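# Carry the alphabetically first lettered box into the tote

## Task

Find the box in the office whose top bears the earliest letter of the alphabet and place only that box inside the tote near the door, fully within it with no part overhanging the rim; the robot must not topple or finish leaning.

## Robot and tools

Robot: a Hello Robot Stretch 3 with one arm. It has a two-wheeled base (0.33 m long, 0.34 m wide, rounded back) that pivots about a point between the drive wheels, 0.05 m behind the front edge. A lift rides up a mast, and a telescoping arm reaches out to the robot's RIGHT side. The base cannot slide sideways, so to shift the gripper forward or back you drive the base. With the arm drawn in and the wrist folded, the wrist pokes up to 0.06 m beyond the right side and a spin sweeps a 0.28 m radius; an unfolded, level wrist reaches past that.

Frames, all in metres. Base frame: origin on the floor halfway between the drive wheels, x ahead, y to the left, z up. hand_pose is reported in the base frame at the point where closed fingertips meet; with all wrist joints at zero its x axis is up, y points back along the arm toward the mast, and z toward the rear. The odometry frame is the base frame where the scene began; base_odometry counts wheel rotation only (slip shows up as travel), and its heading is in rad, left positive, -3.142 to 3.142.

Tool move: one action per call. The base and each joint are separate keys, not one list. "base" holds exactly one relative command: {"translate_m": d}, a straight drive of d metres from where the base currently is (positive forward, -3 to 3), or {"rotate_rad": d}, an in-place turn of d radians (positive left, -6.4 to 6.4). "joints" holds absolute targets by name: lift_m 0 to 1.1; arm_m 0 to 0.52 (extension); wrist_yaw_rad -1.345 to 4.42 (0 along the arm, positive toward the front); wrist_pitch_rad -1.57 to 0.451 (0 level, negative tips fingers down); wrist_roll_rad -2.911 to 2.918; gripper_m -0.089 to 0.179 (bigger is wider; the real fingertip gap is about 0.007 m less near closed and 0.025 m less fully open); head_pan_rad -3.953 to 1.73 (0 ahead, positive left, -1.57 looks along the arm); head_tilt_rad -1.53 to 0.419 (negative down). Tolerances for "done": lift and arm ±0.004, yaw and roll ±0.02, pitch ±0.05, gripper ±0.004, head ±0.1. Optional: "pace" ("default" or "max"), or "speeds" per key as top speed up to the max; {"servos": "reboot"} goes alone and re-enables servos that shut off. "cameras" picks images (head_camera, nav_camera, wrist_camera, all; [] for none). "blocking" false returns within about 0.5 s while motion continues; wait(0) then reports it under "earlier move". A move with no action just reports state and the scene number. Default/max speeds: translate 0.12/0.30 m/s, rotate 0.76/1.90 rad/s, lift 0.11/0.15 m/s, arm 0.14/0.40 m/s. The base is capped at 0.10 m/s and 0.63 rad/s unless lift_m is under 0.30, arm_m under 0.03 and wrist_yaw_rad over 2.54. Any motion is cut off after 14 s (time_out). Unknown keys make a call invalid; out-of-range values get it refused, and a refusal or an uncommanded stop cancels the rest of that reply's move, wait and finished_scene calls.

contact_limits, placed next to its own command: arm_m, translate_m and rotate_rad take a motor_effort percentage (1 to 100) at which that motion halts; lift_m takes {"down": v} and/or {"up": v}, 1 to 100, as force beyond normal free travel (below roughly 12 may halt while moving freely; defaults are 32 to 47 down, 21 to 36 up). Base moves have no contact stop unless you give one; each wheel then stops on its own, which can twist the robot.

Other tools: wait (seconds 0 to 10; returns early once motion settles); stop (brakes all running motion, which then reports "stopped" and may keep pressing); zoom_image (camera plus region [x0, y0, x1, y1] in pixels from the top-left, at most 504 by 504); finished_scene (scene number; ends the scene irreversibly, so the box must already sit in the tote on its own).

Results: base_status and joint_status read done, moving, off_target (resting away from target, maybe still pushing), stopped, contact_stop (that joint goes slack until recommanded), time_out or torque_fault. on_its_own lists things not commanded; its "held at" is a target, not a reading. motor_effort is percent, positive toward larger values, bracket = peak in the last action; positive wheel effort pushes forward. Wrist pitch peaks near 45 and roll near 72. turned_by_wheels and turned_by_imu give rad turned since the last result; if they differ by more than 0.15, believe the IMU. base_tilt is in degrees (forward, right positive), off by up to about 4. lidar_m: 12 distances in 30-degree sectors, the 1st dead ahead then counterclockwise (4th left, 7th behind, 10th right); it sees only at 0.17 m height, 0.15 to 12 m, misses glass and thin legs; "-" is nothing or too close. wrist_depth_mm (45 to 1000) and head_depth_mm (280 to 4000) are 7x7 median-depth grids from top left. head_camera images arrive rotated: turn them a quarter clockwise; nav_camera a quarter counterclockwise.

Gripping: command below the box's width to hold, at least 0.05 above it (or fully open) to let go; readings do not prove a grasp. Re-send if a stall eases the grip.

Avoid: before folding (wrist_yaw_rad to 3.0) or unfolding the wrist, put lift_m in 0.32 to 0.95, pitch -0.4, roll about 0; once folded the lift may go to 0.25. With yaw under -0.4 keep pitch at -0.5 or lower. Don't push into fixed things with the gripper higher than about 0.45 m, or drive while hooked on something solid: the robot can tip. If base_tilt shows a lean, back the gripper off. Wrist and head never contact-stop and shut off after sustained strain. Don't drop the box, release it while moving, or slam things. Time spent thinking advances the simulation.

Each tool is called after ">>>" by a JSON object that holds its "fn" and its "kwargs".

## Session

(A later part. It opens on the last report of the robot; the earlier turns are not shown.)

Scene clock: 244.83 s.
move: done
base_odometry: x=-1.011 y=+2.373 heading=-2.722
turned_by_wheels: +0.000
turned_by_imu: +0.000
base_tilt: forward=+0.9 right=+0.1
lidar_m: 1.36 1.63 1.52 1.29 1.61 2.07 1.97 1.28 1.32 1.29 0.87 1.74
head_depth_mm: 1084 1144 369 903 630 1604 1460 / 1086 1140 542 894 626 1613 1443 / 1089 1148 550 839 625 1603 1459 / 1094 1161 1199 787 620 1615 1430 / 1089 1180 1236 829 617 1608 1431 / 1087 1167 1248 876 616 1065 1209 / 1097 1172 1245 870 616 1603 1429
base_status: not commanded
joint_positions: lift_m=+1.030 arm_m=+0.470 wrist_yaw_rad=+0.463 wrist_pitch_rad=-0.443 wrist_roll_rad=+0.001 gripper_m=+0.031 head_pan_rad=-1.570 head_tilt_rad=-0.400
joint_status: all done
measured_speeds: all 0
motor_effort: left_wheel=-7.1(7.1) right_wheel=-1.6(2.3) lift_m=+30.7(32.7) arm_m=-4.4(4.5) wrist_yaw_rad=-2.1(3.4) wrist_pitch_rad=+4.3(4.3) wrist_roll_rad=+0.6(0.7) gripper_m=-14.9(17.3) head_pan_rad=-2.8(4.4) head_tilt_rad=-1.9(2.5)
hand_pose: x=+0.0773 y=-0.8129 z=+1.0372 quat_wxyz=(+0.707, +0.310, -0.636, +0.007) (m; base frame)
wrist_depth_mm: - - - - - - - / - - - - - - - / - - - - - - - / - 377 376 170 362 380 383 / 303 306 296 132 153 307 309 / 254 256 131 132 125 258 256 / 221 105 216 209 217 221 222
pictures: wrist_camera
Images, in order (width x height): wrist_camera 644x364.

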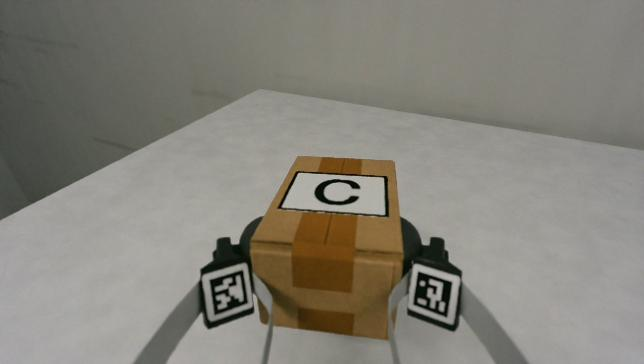

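>>> {"fn": "move", "kwargs": {"joints": {"arm_m": 0.01}, "speeds": {"arm_m": 0.3}, "cameras": []}}

>>> {"fn": "move", "kwargs": {"joints": {"lift_m": 0.9, "wrist_yaw_rad": 1.5, "wrist_pitch_rad": -0.42}, "cameras": []}}

>>> {"fn": "move", "kwargs": {"base": {"rotate_rad": 2.395}, "joints": {"lift_m": 0.28, "wrist_yaw_rad": 2.62, "wrist_pitch_rad": -0.42, "head_pan_rad": 0.0, "head_tilt_rad": -0.35}, "pace": "max", "cameras": ["nav_camera"]}}

Scene clock: 271.67 s.
move: done
base_odometry: x=-1.011 y=+2.373 heading=-2.722
turned_by_wheels: +0.000
turned_by_imu: +0.001
base_tilt: forward=+1.0 right=-0.1
lidar_m: 1.36 1.62 1.52 1.29 1.61 2.07 1.96 1.28 1.32 1.28 0.87 1.74
head_depth_mm: 1091 1160 1236 897 - - - / 1093 1158 1236 894 - - - / 1086 1161 1236 889 - - - / 1089 1170 1238 890 - - - / 1091 1168 1242 880 - - 1369 / 1100 1174 1241 878 591 357 1212 / 1094 1179 1243 875 614 1596 1441
base_status: not commanded
joint_positions: lift_m=+1.030 arm_m=+0.010 wrist_yaw_rad=+0.463 wrist_pitch_rad=-0.444 wrist_roll_rad=+0.001 gripper_m=+0.031 head_pan_rad=-1.570 head_tilt_rad=-0.400
joint_status: all done
measured_speeds: all 0
motor_effort: left_wheel=-6.9(7.2) right_wheel=-1.6(2.2) lift_m=+27.9(31.3) arm_m=-22.3(25.4) wrist_yaw_rad=-2.0(2.6) wrist_pitch_rad=+4.4(4.6) wrist_roll_rad=+0.3(0.8) gripper_m=-14.7(17.3) head_pan_rad=-2.7(4.7) head_tilt_rad=-0.2(2.7)
hand_pose: x=+0.0772 y=-0.3528 z=+1.0369 quat_wxyz=(+0.707, +0.310, -0.636, +0.006) (m; base frame)
wrist_depth_mm: - - - - - - - / - - - - - - - / - - - - - - - / - - 407 171 367 381 365 / - - 153 132 153 310 310 / - - 131 132 125 294 268 / - - - - - - -
pictures: none
No camera images: "cameras" was empty.

Scene clock: 273.67 s.
move: done
base_odometry: x=-1.011 y=+2.373 heading=-2.722
turned_by_wheels: +0.000
turned_by_imu: +0.000
base_tilt: forward=+1.0 right=-0.1
lidar_m: 1.36 1.63 1.52 1.29 1.61 2.07 1.96 1.28 1.32 1.28 0.87 1.74
head_depth_mm: 1085 1160 1224 897 628 1596 1484 / 1083 1161 1237 897 628 1606 1476 / 1091 1163 1239 891 624 1609 1469 / 1091 1165 1241 891 620 1622 1444 / 1090 1165 1246 879 618 1614 1436 / 1103 1171 1248 876 618 1066 1218 / 1103 1176 1249 872 615 1603 1430
base_status: not commanded
joint_positions: lift_m=+0.900 arm_m=+0.010 wrist_yaw_rad=+1.497 wrist_pitch_rad=-0.444 wrist_roll_rad=+0.001 gripper_m=+0.031 head_pan_rad=-1.570 head_tilt_rad=-0.400
joint_status: all done
measured_speeds: all 0
motor_effort: left_wheel=-6.8(7.1) right_wheel=-1.7(2.2) lift_m=+22.7(24.9) arm_m=-17.9(22.4) wrist_yaw_rad=+3.3(7.3) wrist_pitch_rad=+4.3(7.0) wrist_roll_rad=+0.8(0.8) gripper_m=-15.0(16.4) head_pan_rad=-2.7(3.7) head_tilt_rad=-0.7(2.0)
hand_pose: x=+0.1990 y=-0.1715 z=+0.9069 quat_wxyz=(+0.612, +0.583, -0.399, +0.355) (m; base frame)
wrist_depth_mm: - - - - - - - / - - - - - - - / - - - - - - - / - - - 171 - - - / - - 153 132 154 - - / - - 130 132 127 - - / - - - - - - -
pictures: none
No camera images: "cameras" was empty.

Scene clock: 278.60 s.
move: done
base_odometry: x=-1.011 y=+2.373 heading=-0.327
turned_by_wheels: +2.395
turned_by_imu: +2.387
base_tilt: forward=+0.8 right=+0.0
lidar_m: 1.61 1.97 1.97 1.28 1.29 0.87 1.46 1.36 1.79 1.52 1.54 1.29
head_depth_mm: 1493 1657 1703 1911 1729 1767 1510 / 1384 1491 1566 1707 1893 1788 1518 / 2540 2764 2836 3048 2371 1853 1503 / 2336 2501 2668 2850 2451 1856 1495 / 2136 2254 2424 2564 2453 1882 1489 / 2019 2092 2219 2348 2377 1847 1487 / 1857 1969 2046 2186 2234 1867 1480
base_status: done
joint_positions: lift_m=+0.280 arm_m=+0.010 wrist_yaw_rad=+2.617 wrist_pitch_rad=-0.444 wrist_roll_rad=+0.001 gripper_m=+0.031 head_pan_rad=+0.001 head_tilt_rad=-0.350
joint_status: all done
measured_speeds: all 0
motor_effort: left_wheel=-8.4(15.7) right_wheel=+6.7(15.1) lift_m=+22.3(23.3) arm_m=-22.7(23.7) wrist_yaw_rad=+2.9(9.7) wrist_pitch_rad=+4.3(7.7) wrist_roll_rad=+0.6(0.8) gripper_m=-15.3(16.7) head_pan_rad=-3.0(5.2) head_tilt_rad=+3.2(5.6)
hand_pose: x=+0.0895 y=+0.0362 z=+0.2868 quat_wxyz=(+0.330, +0.706, -0.028, +0.626) (m; base frame)
wrist_depth_mm: - - - - - - - / - - - - - - - / 970 968 973 964 946 973 961 / 731 722 736 171 698 731 721 / 598 583 158 132 155 597 595 / 476 493 130 132 127 499 496 / 202 105 273 409 411 432 432
pictures: nav_camera (sideways)
Images, in order (width x height): nav_camera 672x504.

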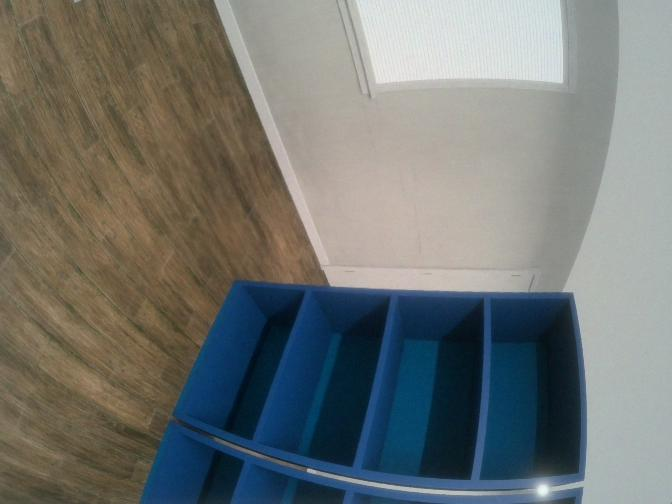

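>>> {"fn": "move", "kwargs": {"base": {"translate_m": 2.03}, "pace": "max", "cameras": []}}

>>> {"fn": "move", "kwargs": {"base": {"rotate_rad": -0.824}, "joints": {"head_pan_rad": 0.0, "head_tilt_rad": -0.5}, "pace": "max", "cameras": ["nav_camera", "head_camera"]}}

Scene clock: 309.00 s.
move: done
base_odometry: x=+0.911 y=+1.719 heading=-0.327
turned_by_wheels: +0.000
turned_by_imu: -1.644
base_tilt: forward=+0.9 right=-0.2
lidar_m: - 0.15 2.15 1.09 0.89 0.88 0.98 1.53 2.13 2.51 2.87 -
head_depth_mm: - - - - - - - / - - - - - - - / - - - - - - - / - - - - - - - / - - - - - - - / - - - - - - - / - - - - - - -
base_status: done
joint_positions: lift_m=+0.280 arm_m=+0.010 wrist_yaw_rad=+2.809 wrist_pitch_rad=-0.389 wrist_roll_rad=+0.000 gripper_m=+0.031 head_pan_rad=-0.002 head_tilt_rad=-0.348
joint_status: not commanded
measured_speeds: all 0
on_its_own: left_wheel is at rest, and its effort (+22.8) is outside its rest range (-21 to +21); arm_m is at rest, and its effort (+40.8) is outside its rest range (-30 to +30); wrist_yaw_rad is at rest, and its effort (-97.2) is outside its rest range (-9 to +9)
motor_effort: left_wheel=+22.8(35.1) right_wheel=+16.0(68.5) lift_m=+27.4(31.4) arm_m=+40.8(42.1) wrist_yaw_rad=-97.2(97.5) wrist_pitch_rad=-5.9(6.5) wrist_roll_rad=+0.6(1.0) gripper_m=-13.5(16.3) head_pan_rad=+0.9(4.2) head_tilt_rad=-1.0(4.9)
hand_pose: x=+0.0531 y=+0.0605 z=+0.2993 quat_wxyz=(+0.250, +0.707, +0.020, +0.662) (m; base frame)
wrist_depth_mm: 140 - - - - 303 117 / 140 - - - - 243 95 / 149 - - - - 203 83 / 158 791 803 183 810 205 82 / 170 195 149 131 589 155 83 / 500 194 134 134 124 144 - / 458 115 274 279 431 108 -
pictures: none
No camera images: "cameras" was empty.

Scene clock: 310.60 s.
move: done
base_odometry: x=+0.911 y=+1.719 heading=-1.150
turned_by_wheels: -0.823
turned_by_imu: -0.813
base_tilt: forward=+1.0 right=-0.2
lidar_m: 2.95 - 0.15 0.21 1.41 0.95 0.88 0.90 1.13 2.13 2.52 2.88
head_depth_mm: 2493 2627 2975 2662 1992 1607 1342 / 2523 2596 2927 2674 2022 1603 1348 / - - - 2544 1999 1606 1346 / - - - - - - - / - - - - - - - / - - - - - - - / - - - - - - -
base_status: done
joint_positions: lift_m=+0.280 arm_m=+0.010 wrist_yaw_rad=+2.918 wrist_pitch_rad=-0.420 wrist_roll_rad=-0.008 gripper_m=+0.030 head_pan_rad=-0.002 head_tilt_rad=-0.500
joint_status: all done
measured_speeds: all 0
on_its_own: wrist_yaw_rad is at rest, and its effort (-97.3) is outside its rest range (-9 to +9)
motor_effort: left_wheel=+20.5(28.1) right_wheel=-8.1(14.9) lift_m=+20.5(27.2) arm_m=-16.4(40.8) wrist_yaw_rad=-97.3(97.5) wrist_pitch_rad=-0.2(5.9) wrist_roll_rad=+3.4(3.7) gripper_m=-14.8(15.3) head_pan_rad=+2.4(3.2) head_tilt_rad=-2.2(6.2)
hand_pose: x=+0.0285 y=+0.0636 z=+0.2922 quat_wxyz=(+0.224, +0.701, +0.071, +0.674) (m; base frame)
wrist_depth_mm: 136 146 - 237 135 90 78 / 148 153 - 259 149 99 79 / 953 162 - 287 149 101 81 / 754 175 757 182 155 102 80 / 614 195 149 131 151 107 85 / 518 493 134 134 131 105 89 / 451 122 255 256 198 110 103
pictures: head_camera (sideways), nav_camera (sideways)
Images, in order (width x height): head_camera 896x504, nav_camera 672x504.

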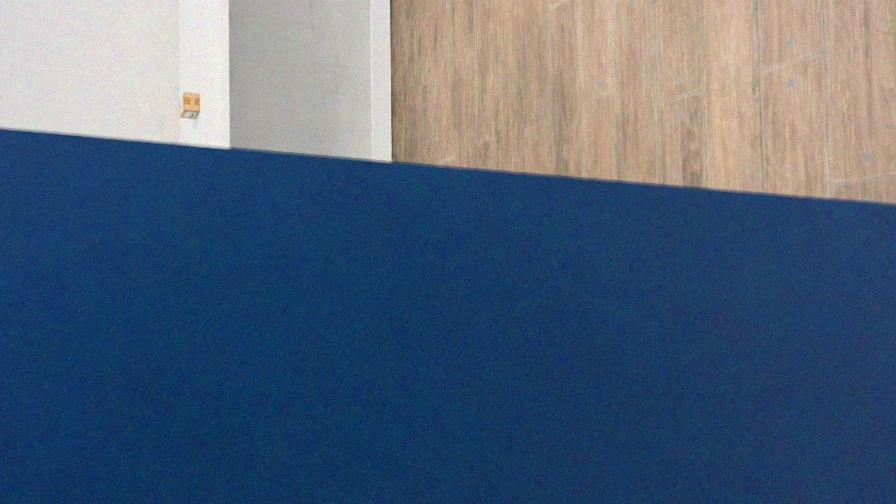

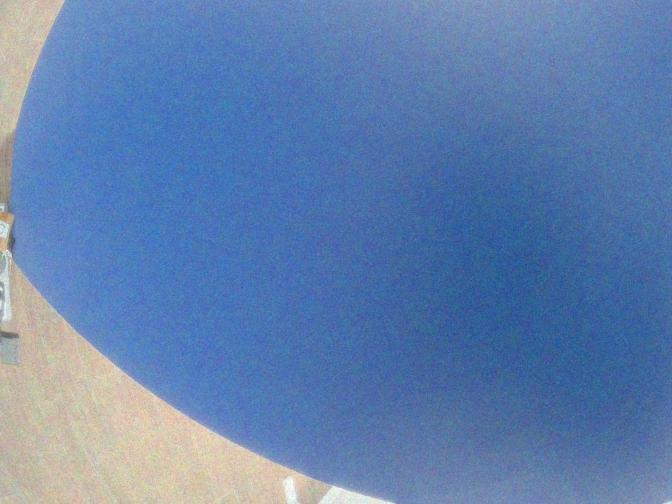

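>>> {"fn": "move", "kwargs": {"base": {"translate_m": -0.25}, "cameras": ["nav_camera", "head_camera", "wrist_camera"]}}

Scene clock: 360.63 s.
move: done
base_odometry: x=+0.809 y=+1.947 heading=-1.150
turned_by_wheels: +0.000
turned_by_imu: +0.001
base_tilt: forward=+0.9 right=-0.2
lidar_m: 0.32 0.33 0.41 2.14 1.04 0.69 0.64 0.65 0.82 1.73 2.18 3.09
head_depth_mm: 2761 2860 3292 2676 2001 1606 1346 / 2706 2841 3244 2646 1984 1603 1339 / 2741 2829 3222 2669 1993 1601 1342 / - - 288 309 345 391 457 / - - 286 307 343 387 445 / - - 285 305 341 385 442 / - - 287 304 338 382 437
base_status: done
joint_positions: lift_m=+0.280 arm_m=+0.010 wrist_yaw_rad=+2.993 wrist_pitch_rad=-0.443 wrist_roll_rad=-0.005 gripper_m=+0.031 head_pan_rad=+0.000 head_tilt_rad=-0.500
joint_status: not commanded
measured_speeds: all 0
on_its_own: wrist_yaw_rad is held at +2.990, not at your +2.620, by its stall guard, which is not easing now
motor_effort: left_wheel=+0.2(11.3) right_wheel=-11.5(14.7) lift_m=+27.4(30.5) arm_m=+22.8(24.5) wrist_yaw_rad=-2.0(4.8) wrist_pitch_rad=+4.1(4.5) wrist_roll_rad=+2.1(3.0) gripper_m=-14.5(15.2) head_pan_rad=+3.5(4.4) head_tilt_rad=-1.3(2.6)
hand_pose: x=+0.0116 y=+0.0638 z=+0.2871 quat_wxyz=(+0.206, +0.698, +0.104, +0.678) (m; base frame)
wrist_depth_mm: - 140 - - - 400 305 / - 154 - - - 411 309 / 946 167 899 971 906 427 316 / 732 188 691 185 665 439 324 / 591 578 202 132 148 448 333 / 486 500 130 136 126 462 335 / 264 102 258 251 411 416 343
pictures: head_camera (sideways), nav_camera (sideways), wrist_camera
Images, in order (width x height): head_camera 896x504, nav_camera 672x504, wrist_camera 644x364.

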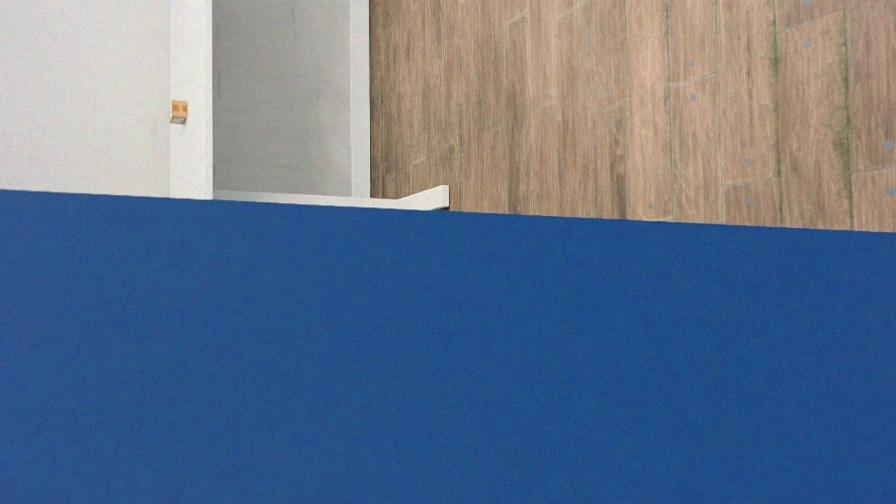

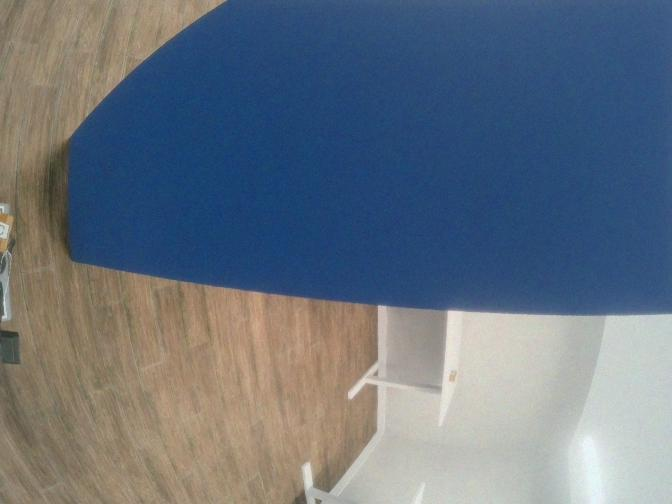

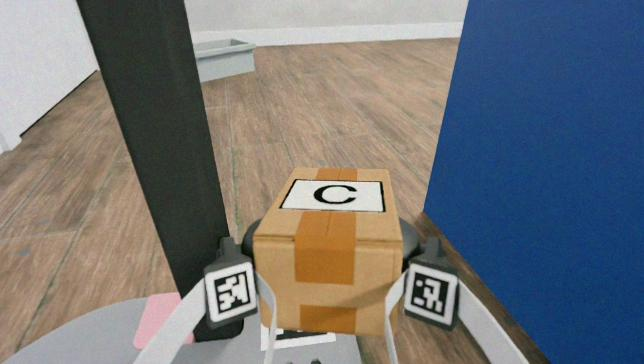

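>>> {"fn": "move", "kwargs": {"base": {"translate_m": -0.12}, "joints": {"wrist_yaw_rad": 2.62}, "pace": "max", "cameras": []}}

>>> {"fn": "move", "kwargs": {"base": {"rotate_rad": 1.65}, "pace": "max", "cameras": ["nav_camera", "head_camera"]}}

Scene clock: 389.23 s.
move: done
base_odometry: x=+0.760 y=+2.057 heading=-1.150
turned_by_wheels: +0.000
turned_by_imu: +0.002
base_tilt: forward=+1.1 right=-0.2
lidar_m: 0.44 0.45 0.56 2.12 0.85 0.56 0.52 0.53 0.67 1.42 2.22 3.19
head_depth_mm: 2869 3003 3334 2671 1984 1604 1346 / 2855 2965 3354 2673 2006 1602 1332 / 2772 2727 3266 2659 1995 1597 1342 / 339 369 404 445 496 563 659 / 338 367 400 443 495 559 640 / 337 365 399 441 491 555 637 / 335 364 397 438 488 550 629
base_status: done
joint_positions: lift_m=+0.280 arm_m=+0.010 wrist_yaw_rad=+2.623 wrist_pitch_rad=-0.444 wrist_roll_rad=-0.004 gripper_m=+0.031 head_pan_rad=+0.000 head_tilt_rad=-0.500
joint_status: all done
measured_speeds: all 0
motor_effort: left_wheel=-4.9(13.6) right_wheel=+0.5(13.9) lift_m=+23.3(24.8) arm_m=+19.6(21.2) wrist_yaw_rad=-2.0(9.1) wrist_pitch_rad=+4.4(4.5) wrist_roll_rad=+2.2(2.4) gripper_m=-13.2(14.6) head_pan_rad=+2.6(3.6) head_tilt_rad=-0.6(2.1)
hand_pose: x=+0.0884 y=+0.0369 z=+0.2869 quat_wxyz=(+0.328, +0.705, -0.026, +0.628) (m; base frame)
wrist_depth_mm: - - - - 466 375 313 / - - - - 491 395 325 / 963 946 947 955 504 414 338 / 721 736 734 185 506 437 351 / 591 597 584 132 147 460 373 / 479 497 130 135 126 469 412 / 200 103 263 405 412 429 429
pictures: none
No camera images: "cameras" was empty.

Scene clock: 391.37 s.
move: done
base_odometry: x=+0.760 y=+2.057 heading=+0.500
turned_by_wheels: +1.650
turned_by_imu: +1.643
base_tilt: forward=+1.0 right=-0.1
lidar_m: 2.13 0.78 0.55 0.52 0.53 0.70 1.69 2.22 3.20 0.44 0.45 2.25
head_depth_mm: 1789 1955 2152 2347 2001 1608 1346 / 1809 1963 2151 2321 2022 1616 1343 / 1813 1975 2158 2344 1911 1609 1342 / 1804 1965 2135 2361 1922 1611 1328 / 1810 1969 2170 2366 1997 1608 1335 / 1817 1977 2118 2333 1968 1591 1332 / 1620 1567 1604 1609 1634 1547 1343
base_status: done
joint_positions: lift_m=+0.280 arm_m=+0.010 wrist_yaw_rad=+2.623 wrist_pitch_rad=-0.444 wrist_roll_rad=-0.004 gripper_m=+0.031 head_pan_rad=+0.000 head_tilt_rad=-0.500
joint_status: not commanded
measured_speeds: all 0
motor_effort: left_wheel=-7.7(16.3) right_wheel=+8.5(16.4) lift_m=+21.5(23.4) arm_m=+0.4(20.1) wrist_yaw_rad=-1.7(2.2) wrist_pitch_rad=+4.2(4.6) wrist_roll_rad=+1.9(2.3) gripper_m=-14.6(14.7) head_pan_rad=+2.8(3.8) head_tilt_rad=+0.6(2.1)
hand_pose: x=+0.0884 y=+0.0369 z=+0.2869 quat_wxyz=(+0.328, +0.705, -0.026, +0.628) (m; base frame)
wrist_depth_mm: 420 467 535 - - 870 - / 447 498 545 - - - - / 469 522 - - 882 935 973 / 504 544 - 173 699 739 724 / - 572 594 132 155 594 597 / 485 502 130 136 126 504 499 / 201 103 265 408 417 428 431
pictures: head_camera (sideways), nav_camera (sideways)
Images, in order (width x height): head_camera 896x504, nav_camera 672x504.

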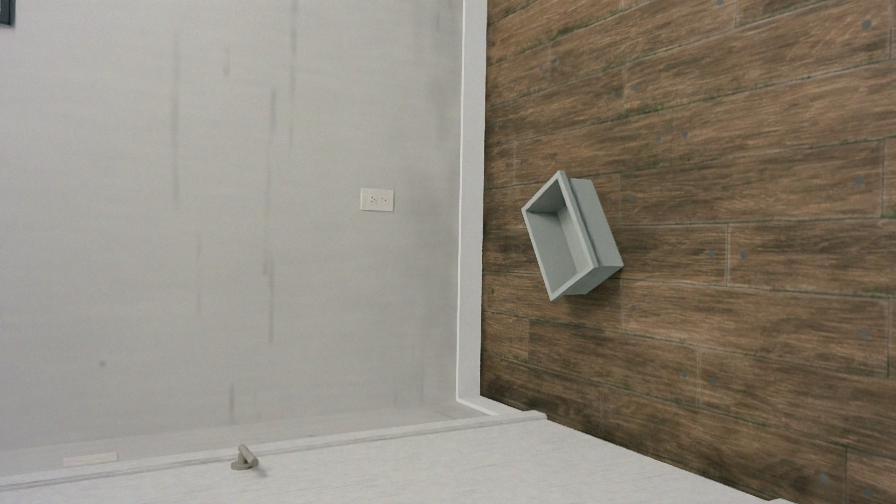

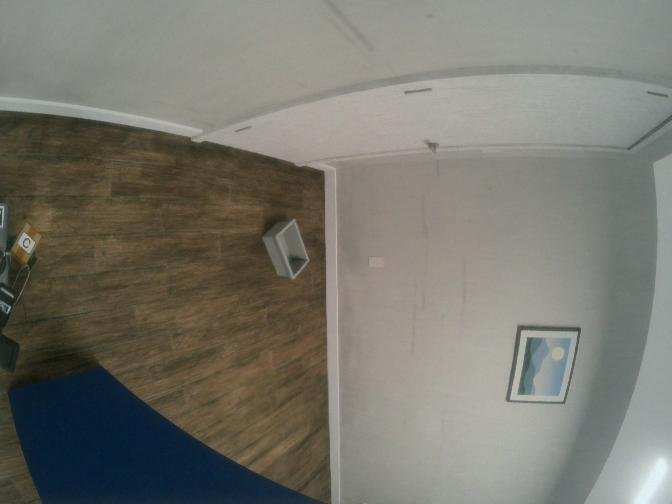

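>>> {"fn": "move", "kwargs": {"base": {"translate_m": 0.85}, "pace": "max", "cameras": []}}

>>> {"fn": "move", "kwargs": {"base": {"rotate_rad": -1.318}, "joints": {"head_pan_rad": -0.28, "head_tilt_rad": -0.3}, "pace": "max", "cameras": []}}

>>> {"fn": "move", "kwargs": {"base": {"translate_m": 1.5}, "pace": "max", "cameras": ["head_camera"]}}

Scene clock: 432.83 s.
move: done
base_odometry: x=+1.506 y=+2.464 heading=+0.500
turned_by_wheels: +0.000
turned_by_imu: +0.000
base_tilt: forward=+1.0 right=-0.3
lidar_m: 1.29 0.83 0.58 0.54 0.58 0.76 1.83 0.60 0.60 1.43 1.93 1.35
head_depth_mm: 1075 1175 1287 1421 1577 1614 1341 / 1077 1169 1280 1414 1582 1598 1338 / 1078 1163 1277 1408 1567 1597 1313 / 1087 1175 1275 1419 1579 1590 1272 / 1079 1169 1280 1407 1587 1585 1342 / 1081 1172 1278 1425 1582 1596 1340 / 1086 1175 1292 1426 1589 1589 1332
base_status: done
joint_positions: lift_m=+0.280 arm_m=+0.010 wrist_yaw_rad=+2.623 wrist_pitch_rad=-0.444 wrist_roll_rad=-0.004 gripper_m=+0.031 head_pan_rad=+0.000 head_tilt_rad=-0.500
joint_status: not commanded
measured_speeds: all 0
motor_effort: left_wheel=+6.7(13.7) right_wheel=+2.0(15.9) lift_m=+30.1(30.9) arm_m=-20.1(23.3) wrist_yaw_rad=-1.5(2.4) wrist_pitch_rad=+4.5(4.6) wrist_roll_rad=+2.3(2.3) gripper_m=-13.9(14.8) head_pan_rad=+1.4(3.5) head_tilt_rad=+0.4(1.6)
hand_pose: x=+0.0884 y=+0.0369 z=+0.2868 quat_wxyz=(+0.328, +0.705, -0.025, +0.628) (m; base frame)
wrist_depth_mm: 459 493 - - - - - / 486 526 - - - - - / 516 559 624 - 877 960 892 / 524 608 - 184 687 735 - / 542 585 590 132 155 595 - / 479 499 130 136 126 504 504 / 201 102 265 407 421 430 430
pictures: none
No camera images: "cameras" was empty.

Scene clock: 434.80 s.
move: done
base_odometry: x=+1.506 y=+2.464 heading=-0.818
turned_by_wheels: -1.318
turned_by_imu: -1.312
base_tilt: forward=+0.9 right=-0.2
lidar_m: 2.62 1.54 1.29 1.26 0.66 0.54 0.57 0.64 1.05 0.87 0.60 0.82
head_depth_mm: 1411 1390 1367 1359 1337 1324 1320 / 2123 2075 2011 1959 1958 1847 1579 / 2844 2913 3058 3159 2676 1994 1584 / 2800 2954 3021 3258 2679 1971 1579 / 2843 2933 3136 3275 2662 1981 1570 / 2774 2931 3073 3316 2663 1990 1561 / 2838 2965 3099 3320 2645 1949 1550
base_status: done
joint_positions: lift_m=+0.280 arm_m=+0.010 wrist_yaw_rad=+2.623 wrist_pitch_rad=-0.444 wrist_roll_rad=-0.004 gripper_m=+0.031 head_pan_rad=-0.280 head_tilt_rad=-0.300
joint_status: all done
measured_speeds: all 0
motor_effort: left_wheel=+7.7(19.1) right_wheel=-7.9(14.4) lift_m=+28.1(30.2) arm_m=-22.5(23.5) wrist_yaw_rad=-1.5(2.1) wrist_pitch_rad=+4.0(4.6) wrist_roll_rad=+2.3(2.3) gripper_m=-14.6(14.6) head_pan_rad=-4.0(4.0) head_tilt_rad=+4.1(5.4)
hand_pose: x=+0.0884 y=+0.0369 z=+0.2868 quat_wxyz=(+0.328, +0.705, -0.025, +0.628) (m; base frame)
wrist_depth_mm: - - - - - - - / - - - - - - - / 947 900 - 945 946 954 983 / 708 696 688 185 686 736 745 / 588 591 604 132 155 594 601 / 485 495 130 136 126 497 500 / 202 103 264 408 420 433 433
pictures: none
No camera images: "cameras" was empty.

Scene clock: 441.20 s.
move: done
base_odometry: x=+2.531 y=+1.370 heading=-0.818
turned_by_wheels: +0.000
turned_by_imu: -0.002
base_tilt: forward=+1.0 right=-0.1
lidar_m: 1.14 1.17 0.98 0.98 1.10 1.80 2.00 0.90 0.76 0.75 0.85 1.37
head_depth_mm: 1510 1592 1670 1203 1459 1764 1549 / 1508 1585 1679 1193 1904 1955 1592 / 1496 1587 1673 1175 1885 1956 1574 / 1513 1584 1684 1168 1870 1919 1569 / 1502 1592 1670 1159 1555 1777 1522 / 1510 1575 1671 1147 1836 1673 1574 / 1492 1572 1668 1134 1878 1935 1523
base_status: done
joint_positions: lift_m=+0.280 arm_m=+0.010 wrist_yaw_rad=+2.623 wrist_pitch_rad=-0.444 wrist_roll_rad=-0.004 gripper_m=+0.031 head_pan_rad=-0.280 head_tilt_rad=-0.300
joint_status: not commanded
measured_speeds: all 0
motor_effort: left_wheel=+11.5(17.2) right_wheel=-2.8(10.4) lift_m=+22.2(28.4) arm_m=-12.4(22.6) wrist_yaw_rad=-1.7(2.3) wrist_pitch_rad=+4.5(4.6) wrist_roll_rad=+2.1(2.3) gripper_m=-14.4(14.7) head_pan_rad=-2.5(4.5) head_tilt_rad=+3.1(5.1)
hand_pose: x=+0.0884 y=+0.0369 z=+0.2868 quat_wxyz=(+0.328, +0.705, -0.025, +0.628) (m; base frame)
wrist_depth_mm: - - - - - - - / - - - - - - - / 851 900 937 960 968 922 969 / 727 723 728 184 712 733 741 / 584 585 588 132 155 595 601 / 484 499 130 136 126 501 499 / 200 102 266 404 421 432 436
pictures: head_camera (sideways)
Images, in order (width x height): head_camera 896x504.

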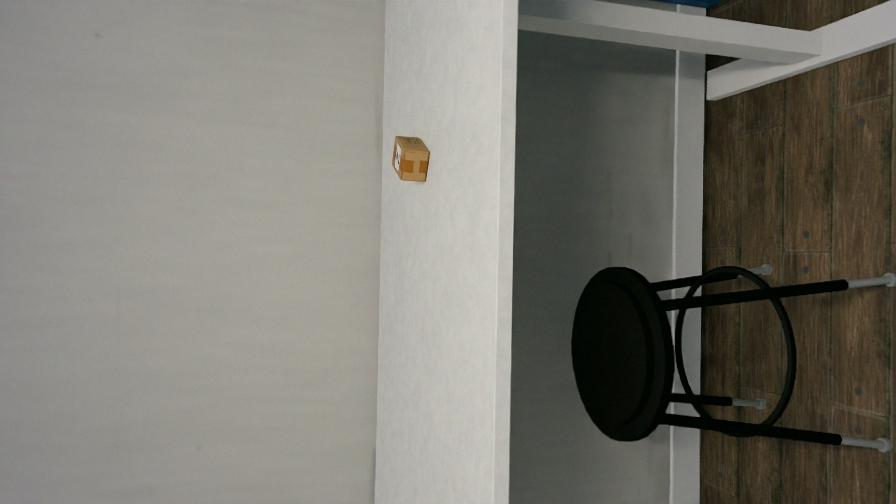

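>>> {"fn": "zoom_image", "kwargs": {"camera": "head_camera", "region": [380, 125, 440, 190]}}

>>> {"fn": "move", "kwargs": {"joints": {"head_pan_rad": 0.25, "head_tilt_rad": -0.3}, "pace": "max", "cameras": ["head_camera", "nav_camera"]}}

Scaled by 7.754 from the camera's 896x504 image, which has a finer 1280x720 frame.

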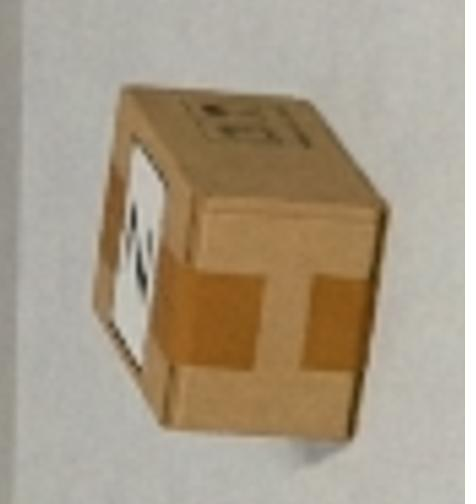

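Scene clock: 447.53 s.
move: done
base_odometry: x=+2.531 y=+1.370 heading=-0.818
turned_by_wheels: +0.000
turned_by_imu: +0.001
base_tilt: forward=+0.9 right=-0.1
lidar_m: 1.14 1.17 0.98 0.98 1.10 1.80 2.00 0.90 0.76 0.75 0.84 1.37
head_depth_mm: 1501 1582 1641 1201 1772 1607 1545 / 1578 1659 1728 1185 1927 1917 1539 / 1658 1744 1826 1183 2035 1983 1564 / 1679 1788 1867 1385 2019 1745 1565 / 1470 1533 1617 1562 1799 1846 1527 / 1293 1344 1406 1442 1545 1634 1556 / 1148 1201 1232 1293 1362 1417 1448
base_status: not commanded
joint_positions: lift_m=+0.280 arm_m=+0.010 wrist_yaw_rad=+2.623 wrist_pitch_rad=-0.444 wrist_roll_rad=-0.004 gripper_m=+0.031 head_pan_rad=+0.256 head_tilt_rad=-0.300
joint_status: all done
measured_speeds: all 0
motor_effort: left_wheel=+11.4(11.8) right_wheel=-2.7(3.3) lift_m=+21.3(21.4) arm_m=-7.0(8.5) wrist_yaw_rad=-1.8(2.1) wrist_pitch_rad=+4.4(4.5) wrist_roll_rad=+2.0(2.3) gripper_m=-14.3(14.6) head_pan_rad=+2.9(5.4) head_tilt_rad=+3.1(4.4)
hand_pose: x=+0.0884 y=+0.0369 z=+0.2868 quat_wxyz=(+0.328, +0.705, -0.025, +0.628) (m; base frame)
wrist_depth_mm: - - - - - - - / - - - - - - - / 836 904 950 971 944 952 951 / 730 732 725 185 702 730 728 / 591 589 587 132 155 594 585 / 479 497 130 136 126 495 504 / 200 102 264 409 415 432 429
pictures: head_camera (sideways), nav_camera (sideways)
Images, in order (width x height): head_camera 896x504, nav_camera 672x504.

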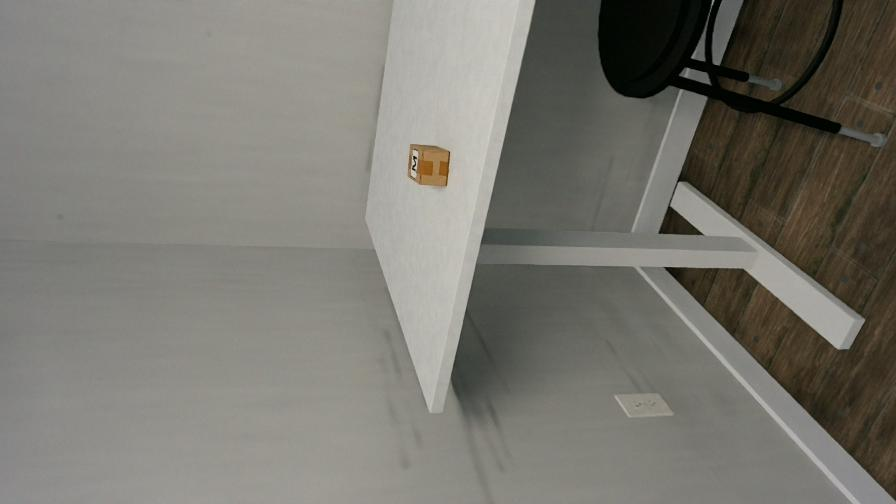

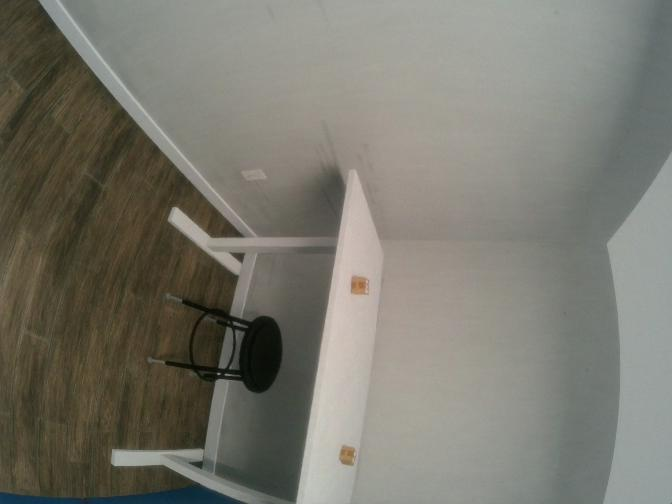

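>>> {"fn": "zoom_image", "kwargs": {"camera": "head_camera", "region": [402, 138, 432, 190]}}

Scaled by 9.692 from the camera's 896x504 image, which has a finer 1280x720 frame.

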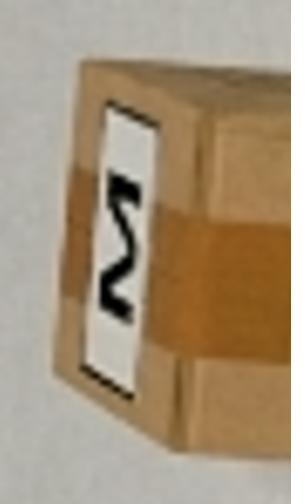

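>>> {"fn": "move", "kwargs": {"base": {"translate_m": 0.42}, "joints": {"head_pan_rad": -0.57, "head_tilt_rad": -0.32}, "pace": "max", "cameras": ["head_camera"]}}

>>> {"fn": "zoom_image", "kwargs": {"camera": "head_camera", "region": [370, 200, 460, 300]}}

>>> {"fn": "move", "kwargs": {"joints": {"head_pan_rad": 0.2, "head_tilt_rad": -0.35}, "pace": "max", "cameras": ["head_camera"]}}

>>> {"fn": "zoom_image", "kwargs": {"camera": "head_camera", "region": [415, 200, 515, 300]}}

Scene clock: 470.53 s.
move: done
base_odometry: x=+2.819 y=+1.064 heading=-0.817
turned_by_wheels: +0.000
turned_by_imu: +0.001
base_tilt: forward=+1.0 right=-0.2
lidar_m: 0.78 1.07 0.89 0.89 1.00 1.64 2.41 1.01 0.84 0.84 0.95 0.74
head_depth_mm: 1278 1335 1369 1129 730 1454 1462 / 1268 1341 1437 1125 721 1216 1307 / 1225 1300 1371 1110 717 1700 1551 / 1192 1259 1344 986 715 1651 1547 / 1154 1222 1294 1089 714 1579 1538 / 1130 1195 1253 1092 706 1019 1418 / 1099 1145 1221 1081 708 591 903
base_status: done
joint_positions: lift_m=+0.280 arm_m=+0.010 wrist_yaw_rad=+2.623 wrist_pitch_rad=-0.444 wrist_roll_rad=-0.004 gripper_m=+0.031 head_pan_rad=-0.576 head_tilt_rad=-0.319
joint_status: all done
measured_speeds: all 0
motor_effort: left_wheel=+6.3(15.8) right_wheel=+1.8(13.4) lift_m=+27.8(27.8) arm_m=+2.0(2.5) wrist_yaw_rad=-1.4(2.1) wrist_pitch_rad=+4.4(4.6) wrist_roll_rad=+2.3(2.3) gripper_m=-13.9(14.6) head_pan_rad=+2.7(4.9) head_tilt_rad=-0.9(3.0)
hand_pose: x=+0.0884 y=+0.0369 z=+0.2868 quat_wxyz=(+0.328, +0.705, -0.025, +0.628) (m; base frame)
wrist_depth_mm: - - - - - - - / - - - - - - - / - 839 906 939 968 899 949 / 729 731 743 184 704 742 736 / 596 595 586 132 155 597 603 / 479 494 130 136 126 495 499 / 200 102 266 403 419 430 429
pictures: head_camera (sideways)
Images, in order (width x height): head_camera 896x504.

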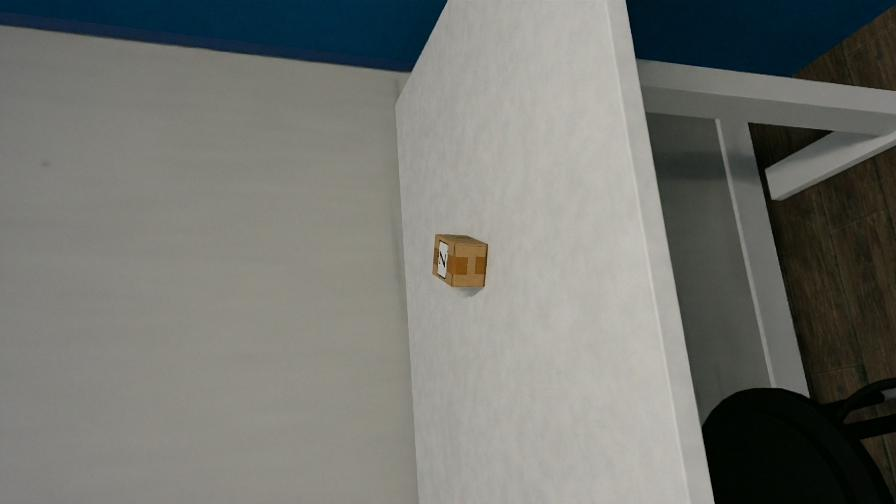

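Scaled by 5.040 from the camera's 896x504 image, which has a finer 1280x720 frame.

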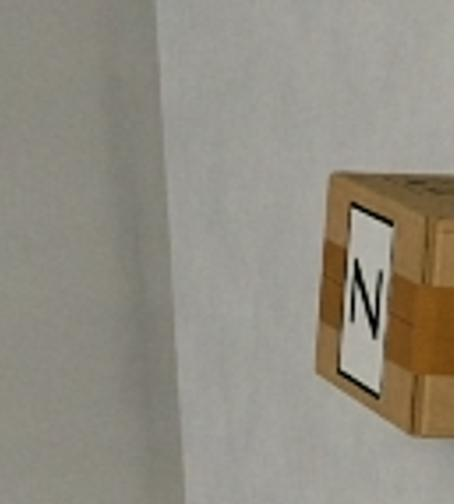

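Scene clock: 471.40 s.
move: done
base_odometry: x=+2.819 y=+1.064 heading=-0.817
turned_by_wheels: +0.000
turned_by_imu: +0.000
base_tilt: forward=+1.0 right=-0.3
lidar_m: 0.78 1.07 0.89 0.89 1.00 1.64 2.41 1.01 0.84 0.84 0.94 0.74
head_depth_mm: 1115 1181 1239 1021 686 973 891 / 1169 1230 1307 1020 682 1026 965 / 1221 1289 1361 1014 681 1675 1501 / 1286 1371 1444 1007 707 1750 1510 / 1352 1420 1490 1003 744 1323 1390 / 1223 1282 1351 998 1413 1615 1490 / 1083 1130 1179 988 1271 1370 1412
base_status: not commanded
joint_positions: lift_m=+0.280 arm_m=+0.010 wrist_yaw_rad=+2.623 wrist_pitch_rad=-0.444 wrist_roll_rad=-0.004 gripper_m=+0.031 head_pan_rad=+0.217 head_tilt_rad=-0.350
joint_status: all done
measured_speeds: all 0
motor_effort: left_wheel=+6.4(6.5) right_wheel=+1.5(2.2) lift_m=+29.5(29.8) arm_m=+3.1(3.2) wrist_yaw_rad=-1.7(2.0) wrist_pitch_rad=+4.2(4.6) wrist_roll_rad=+2.3(2.3) gripper_m=-13.5(14.7) head_pan_rad=+1.7(3.9) head_tilt_rad=-2.4(4.7)
hand_pose: x=+0.0884 y=+0.0369 z=+0.2868 quat_wxyz=(+0.328, +0.705, -0.025, +0.628) (m; base frame)
wrist_depth_mm: - - - - - - - / - - - - - - - / - 837 883 957 963 918 967 / 721 731 710 184 690 739 747 / 587 591 580 132 155 601 595 / 477 496 130 135 127 496 505 / 200 102 264 406 419 429 436
pictures: head_camera (sideways)
Images, in order (width x height): head_camera 896x504.

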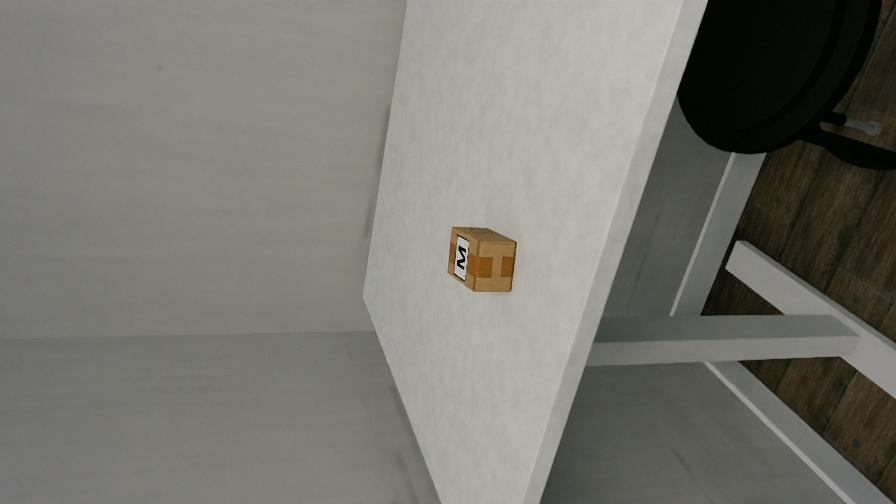

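Scaled by 5.040 from the camera's 896x504 image, which has a finer 1280x720 frame.

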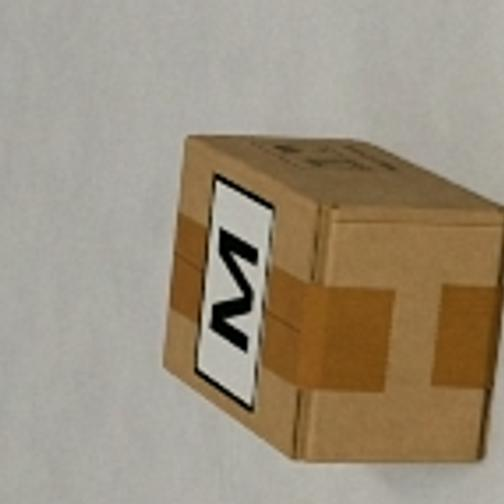

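>>> {"fn": "move", "kwargs": {"base": {"rotate_rad": -0.035}, "pace": "max", "cameras": []}}

>>> {"fn": "move", "kwargs": {"base": {"translate_m": -1.546}, "joints": {"head_pan_rad": -1.57, "head_tilt_rad": -0.75}, "pace": "max", "cameras": []}}

>>> {"fn": "move", "kwargs": {"base": {"rotate_rad": -2.839}, "pace": "max", "cameras": []}}

>>> {"fn": "move", "kwargs": {"joints": {"lift_m": 0.42}, "pace": "max", "cameras": []}}

>>> {"fn": "move", "kwargs": {"joints": {"wrist_yaw_rad": 0.0}, "pace": "max", "cameras": ["head_camera"]}}

Scene clock: 492.67 s.
move: done
base_odometry: x=+2.819 y=+1.064 heading=-0.852
turned_by_wheels: -0.035
turned_by_imu: -0.034
base_tilt: forward=+0.9 right=-0.1
lidar_m: 0.73 1.07 0.90 0.89 0.99 1.56 2.41 1.03 0.84 0.84 0.93 0.74
head_depth_mm: 1103 1166 1229 1029 684 974 898 / 1159 1210 1293 1019 681 1000 941 / 1200 1267 1348 1010 677 1590 1398 / 1260 1332 1396 1007 675 1717 1493 / 1310 1380 1465 1001 740 1776 1460 / 1309 1374 1441 991 777 1583 1396 / 1156 1207 1252 991 1306 1432 1440
base_status: done
joint_positions: lift_m=+0.280 arm_m=+0.010 wrist_yaw_rad=+2.623 wrist_pitch_rad=-0.444 wrist_roll_rad=-0.004 gripper_m=+0.031 head_pan_rad=+0.201 head_tilt_rad=-0.350
joint_status: not commanded
measured_speeds: all 0
motor_effort: left_wheel=+9.4(14.8) right_wheel=-9.1(9.8) lift_m=+30.0(31.1) arm_m=+9.5(9.7) wrist_yaw_rad=-1.2(2.0) wrist_pitch_rad=+4.4(4.6) wrist_roll_rad=+2.0(2.3) gripper_m=-14.0(14.6) head_pan_rad=-3.0(4.5) head_tilt_rad=-1.3(2.3)
hand_pose: x=+0.0884 y=+0.0369 z=+0.2868 quat_wxyz=(+0.328, +0.705, -0.025, +0.628) (m; base frame)
wrist_depth_mm: - - - - - - - / - - - - - - - / - 837 872 945 938 895 965 / 719 720 730 185 703 737 736 / 592 590 592 131 155 598 595 / 482 497 130 136 126 499 500 / 201 102 266 405 418 434 429
pictures: none
No camera images: "cameras" was empty.

Scene clock: 499.23 s.
move: done
base_odometry: x=+1.801 y=+2.227 heading=-0.852
turned_by_wheels: +0.000
turned_by_imu: +0.003
base_tilt: forward=+1.0 right=-0.2
lidar_m: 2.26 1.41 1.16 1.16 1.10 0.91 0.89 1.02 1.61 0.58 0.63 1.01
head_depth_mm: 3130 3044 2314 1865 1573 1341 1180 / 494 852 2197 1869 1561 1342 1180 / 484 546 626 742 942 1287 1181 / 495 558 643 757 914 1168 1184 / 507 574 662 782 957 1229 1176 / 518 592 686 818 1006 1270 1175 / 533 608 708 846 1053 1281 1180
base_status: done
joint_positions: lift_m=+0.280 arm_m=+0.010 wrist_yaw_rad=+2.623 wrist_pitch_rad=-0.444 wrist_roll_rad=-0.004 gripper_m=+0.031 head_pan_rad=-1.570 head_tilt_rad=-0.750
joint_status: all done
measured_speeds: all 0
motor_effort: left_wheel=-4.4(11.6) right_wheel=+0.9(19.9) lift_m=+23.7(30.0) arm_m=+18.9(19.2) wrist_yaw_rad=-1.4(2.4) wrist_pitch_rad=+4.3(4.7) wrist_roll_rad=+2.3(2.4) gripper_m=-13.2(14.8) head_pan_rad=+2.1(5.7) head_tilt_rad=+1.5(6.2)
hand_pose: x=+0.0884 y=+0.0369 z=+0.2868 quat_wxyz=(+0.328, +0.705, -0.025, +0.628) (m; base frame)
wrist_depth_mm: - - - - - - - / - - - - - - - / - 935 953 936 962 978 958 / - 740 732 184 702 720 732 / 569 598 594 131 155 598 590 / 479 500 130 136 126 502 500 / 202 102 265 409 421 433 435
pictures: none
No camera images: "cameras" was empty.

Scene clock: 502.03 s.
move: done
base_odometry: x=+1.801 y=+2.227 heading=+2.593
turned_by_wheels: -2.839
turned_by_imu: -2.827
base_tilt: forward=+1.0 right=-0.1
lidar_m: 0.95 1.28 0.58 0.59 0.80 2.11 1.67 1.21 1.16 1.20 0.94 0.89
head_depth_mm: 1020 1133 1269 1443 1522 1344 1190 / 1077 1206 1358 1564 1558 1345 1191 / 1140 1274 1460 1689 1552 1305 1184 / 1211 1368 1568 1767 1573 1344 1182 / 1270 1416 1608 1768 1563 1320 1180 / 1159 1262 1375 1550 1557 1343 1182 / 1016 1096 1206 1337 1456 1349 1182
base_status: done
joint_positions: lift_m=+0.280 arm_m=+0.010 wrist_yaw_rad=+2.623 wrist_pitch_rad=-0.444 wrist_roll_rad=-0.004 gripper_m=+0.031 head_pan_rad=-1.570 head_tilt_rad=-0.750
joint_status: not commanded
measured_speeds: all 0
motor_effort: left_wheel=+9.6(18.1) right_wheel=-8.7(16.7) lift_m=+29.8(29.8) arm_m=-23.5(23.7) wrist_yaw_rad=-2.0(2.1) wrist_pitch_rad=+4.3(4.6) wrist_roll_rad=+2.2(2.3) gripper_m=-14.3(14.9) head_pan_rad=+2.0(3.8) head_tilt_rad=-0.8(2.1)
hand_pose: x=+0.0884 y=+0.0369 z=+0.2868 quat_wxyz=(+0.328, +0.705, -0.025, +0.628) (m; base frame)
wrist_depth_mm: - - 538 - - - - / - - 597 - - - - / - - 642 945 962 941 952 / 698 687 700 184 699 728 737 / 591 594 600 132 155 602 597 / 481 503 130 136 126 503 500 / 201 102 267 407 417 429 430
pictures: none
No camera images: "cameras" was empty.

Scene clock: 503.77 s.
move: done
base_odometry: x=+1.801 y=+2.227 heading=+2.593
turned_by_wheels: +0.000
turned_by_imu: +0.000
base_tilt: forward=+0.9 right=-0.2
lidar_m: 0.95 1.29 0.57 0.59 0.80 2.11 1.67 1.20 1.16 1.19 0.94 0.89
head_depth_mm: 1028 1139 1270 1426 1553 1354 1187 / 1079 1203 1346 1556 1558 1351 1181 / 1146 1267 1450 1693 1559 1299 1182 / 1202 1365 1568 1770 1570 1340 1189 / 1268 1422 1604 1768 1574 1324 1171 / 1157 1266 1389 1558 1569 1342 1179 / 1013 1097 1215 1331 1460 1336 1180
base_status: not commanded
joint_positions: lift_m=+0.420 arm_m=+0.010 wrist_yaw_rad=+2.623 wrist_pitch_rad=-0.445 wrist_roll_rad=-0.004 gripper_m=+0.031 head_pan_rad=-1.570 head_tilt_rad=-0.750
joint_status: all done
measured_speeds: all 0
motor_effort: left_wheel=+9.4(9.9) right_wheel=-8.6(9.2) lift_m=+29.4(33.8) arm_m=-21.9(23.5) wrist_yaw_rad=-1.3(2.1) wrist_pitch_rad=+4.1(4.7) wrist_roll_rad=+1.9(2.3) gripper_m=-14.3(15.2) head_pan_rad=+1.3(4.2) head_tilt_rad=-0.4(1.4)
hand_pose: x=+0.0884 y=+0.0368 z=+0.4267 quat_wxyz=(+0.328, +0.705, -0.025, +0.628) (m; base frame)
wrist_depth_mm: - - 537 - - - - / - - 609 - - - - / - - 653 - - - - / - - - 183 934 - - / 745 767 148 132 155 792 783 / 639 664 130 136 126 666 655 / 201 542 552 550 563 577 573
pictures: none
No camera images: "cameras" was empty.

Scene clock: 505.43 s.
move: done
base_odometry: x=+1.801 y=+2.227 heading=+2.593
turned_by_wheels: +0.000
turned_by_imu: +0.000
base_tilt: forward=+1.0 right=-0.1
lidar_m: 0.95 1.29 0.58 0.59 0.80 2.11 1.67 1.21 1.16 1.19 0.94 0.89
head_depth_mm: 1022 1139 1268 1441 1543 1347 1181 / 1076 1206 1361 1550 1567 1343 1180 / 1136 1283 1452 1680 1560 1295 1122 / 1209 1363 1563 1761 1578 1343 1140 / 1270 1424 1583 1759 1562 1314 1184 / 1155 1273 1400 1545 1564 1338 1181 / 1017 1096 1210 1334 1459 1343 1175
base_status: not commanded
joint_positions: lift_m=+0.420 arm_m=+0.010 wrist_yaw_rad=+0.003 wrist_pitch_rad=-0.445 wrist_roll_rad=-0.004 gripper_m=+0.031 head_pan_rad=-1.570 head_tilt_rad=-0.750
joint_status: all done
measured_speeds: all 0
motor_effort: left_wheel=+9.6(9.8) right_wheel=-8.8(9.2) lift_m=+24.5(29.4) arm_m=-20.6(22.2) wrist_yaw_rad=-2.3(9.1) wrist_pitch_rad=+4.3(4.6) wrist_roll_rad=+2.1(2.4) gripper_m=-13.2(15.0) head_pan_rad=+1.6(3.8) head_tilt_rad=-0.2(1.2)
hand_pose: x=-0.0208 y=-0.3759 z=+0.4267 quat_wxyz=(+0.692, +0.158, -0.688, -0.155) (m; base frame)
wrist_depth_mm: - 768 - - - - - / - 825 - - - - - / - 907 - - - - - / - 874 - 184 946 884 - / 746 792 778 132 155 808 761 / 659 653 130 137 126 673 668 / 563 548 554 538 563 572 583
pictures: head_camera (sideways)
Images, in order (width x height): head_camera 896x504.

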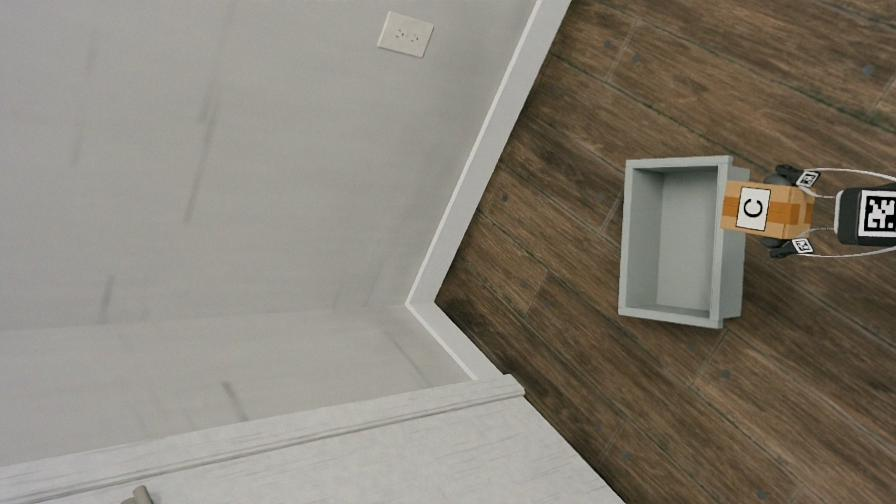

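>>> {"fn": "move", "kwargs": {"joints": {"wrist_pitch_rad": -1.1, "arm_m": 0.435}, "speeds": {"arm_m": 0.25}, "cameras": ["head_camera", "wrist_camera"]}}

Scene clock: 527.67 s.
move: done
base_odometry: x=+1.801 y=+2.227 heading=+2.593
turned_by_wheels: +0.000
turned_by_imu: +0.001
base_tilt: forward=+1.1 right=-0.2
lidar_m: 0.95 1.29 0.58 0.59 0.80 2.10 1.67 1.20 1.16 1.20 0.94 0.89
head_depth_mm: 1026 1132 1266 1436 1541 1351 1189 / 1080 1199 1349 1552 1490 704 604 / 1140 1272 1445 1699 839 1287 1186 / 1217 1370 1571 1764 1566 1340 1177 / 1258 1419 1623 1775 1557 1329 1175 / 1163 1263 1382 1553 1559 1345 1184 / 1011 1093 1206 1344 1470 1343 1184
base_status: not commanded
joint_positions: lift_m=+0.420 arm_m=+0.435 wrist_yaw_rad=+0.003 wrist_pitch_rad=-1.108 wrist_roll_rad=-0.004 gripper_m=+0.031 head_pan_rad=-1.570 head_tilt_rad=-0.750
joint_status: all done
measured_speeds: all 0
motor_effort: left_wheel=+9.3(9.8) right_wheel=-8.9(9.2) lift_m=+28.1(28.1) arm_m=+24.1(26.2) wrist_yaw_rad=-2.1(2.6) wrist_pitch_rad=+1.1(4.7) wrist_roll_rad=+2.2(2.3) gripper_m=-13.2(14.8) head_pan_rad=+2.8(4.0) head_tilt_rad=-1.9(2.5)
hand_pose: x=-0.0213 y=-0.6727 z=+0.3186 quat_wxyz=(+0.603, +0.374, -0.599, -0.371) (m; base frame)
wrist_depth_mm: 510 606 594 606 592 592 - / 564 559 561 555 566 556 551 / 541 540 540 524 525 534 532 / 509 507 511 183 500 505 505 / 487 486 148 132 150 476 479 / 460 458 130 136 126 452 456 / 438 102 340 344 329 434 432
pictures: head_camera (sideways), wrist_camera
Images, in order (width x height): head_camera 896x504, wrist_camera 644x364.

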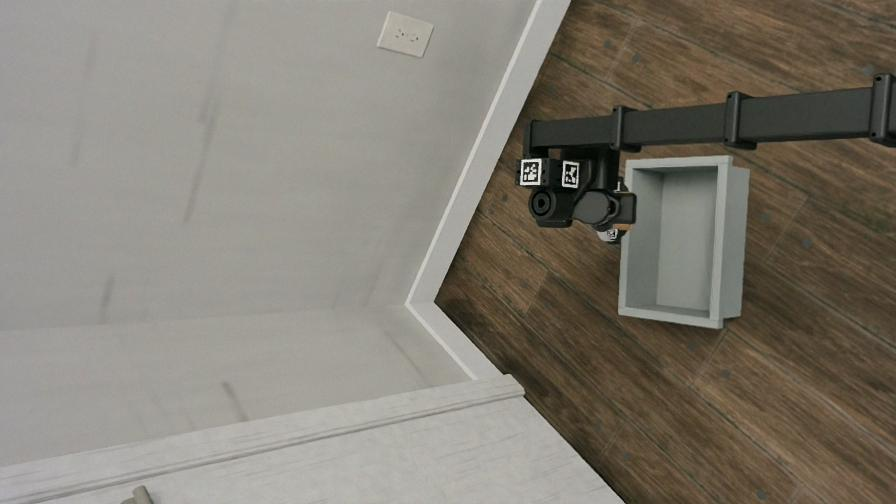

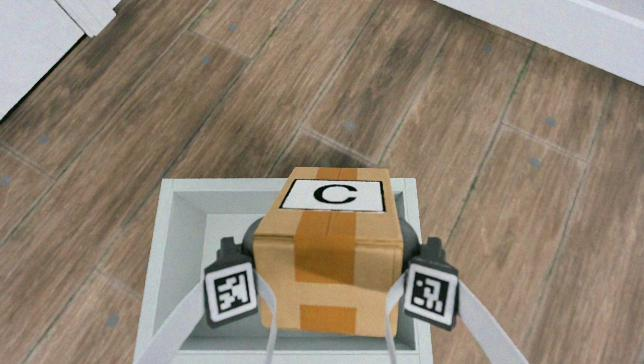

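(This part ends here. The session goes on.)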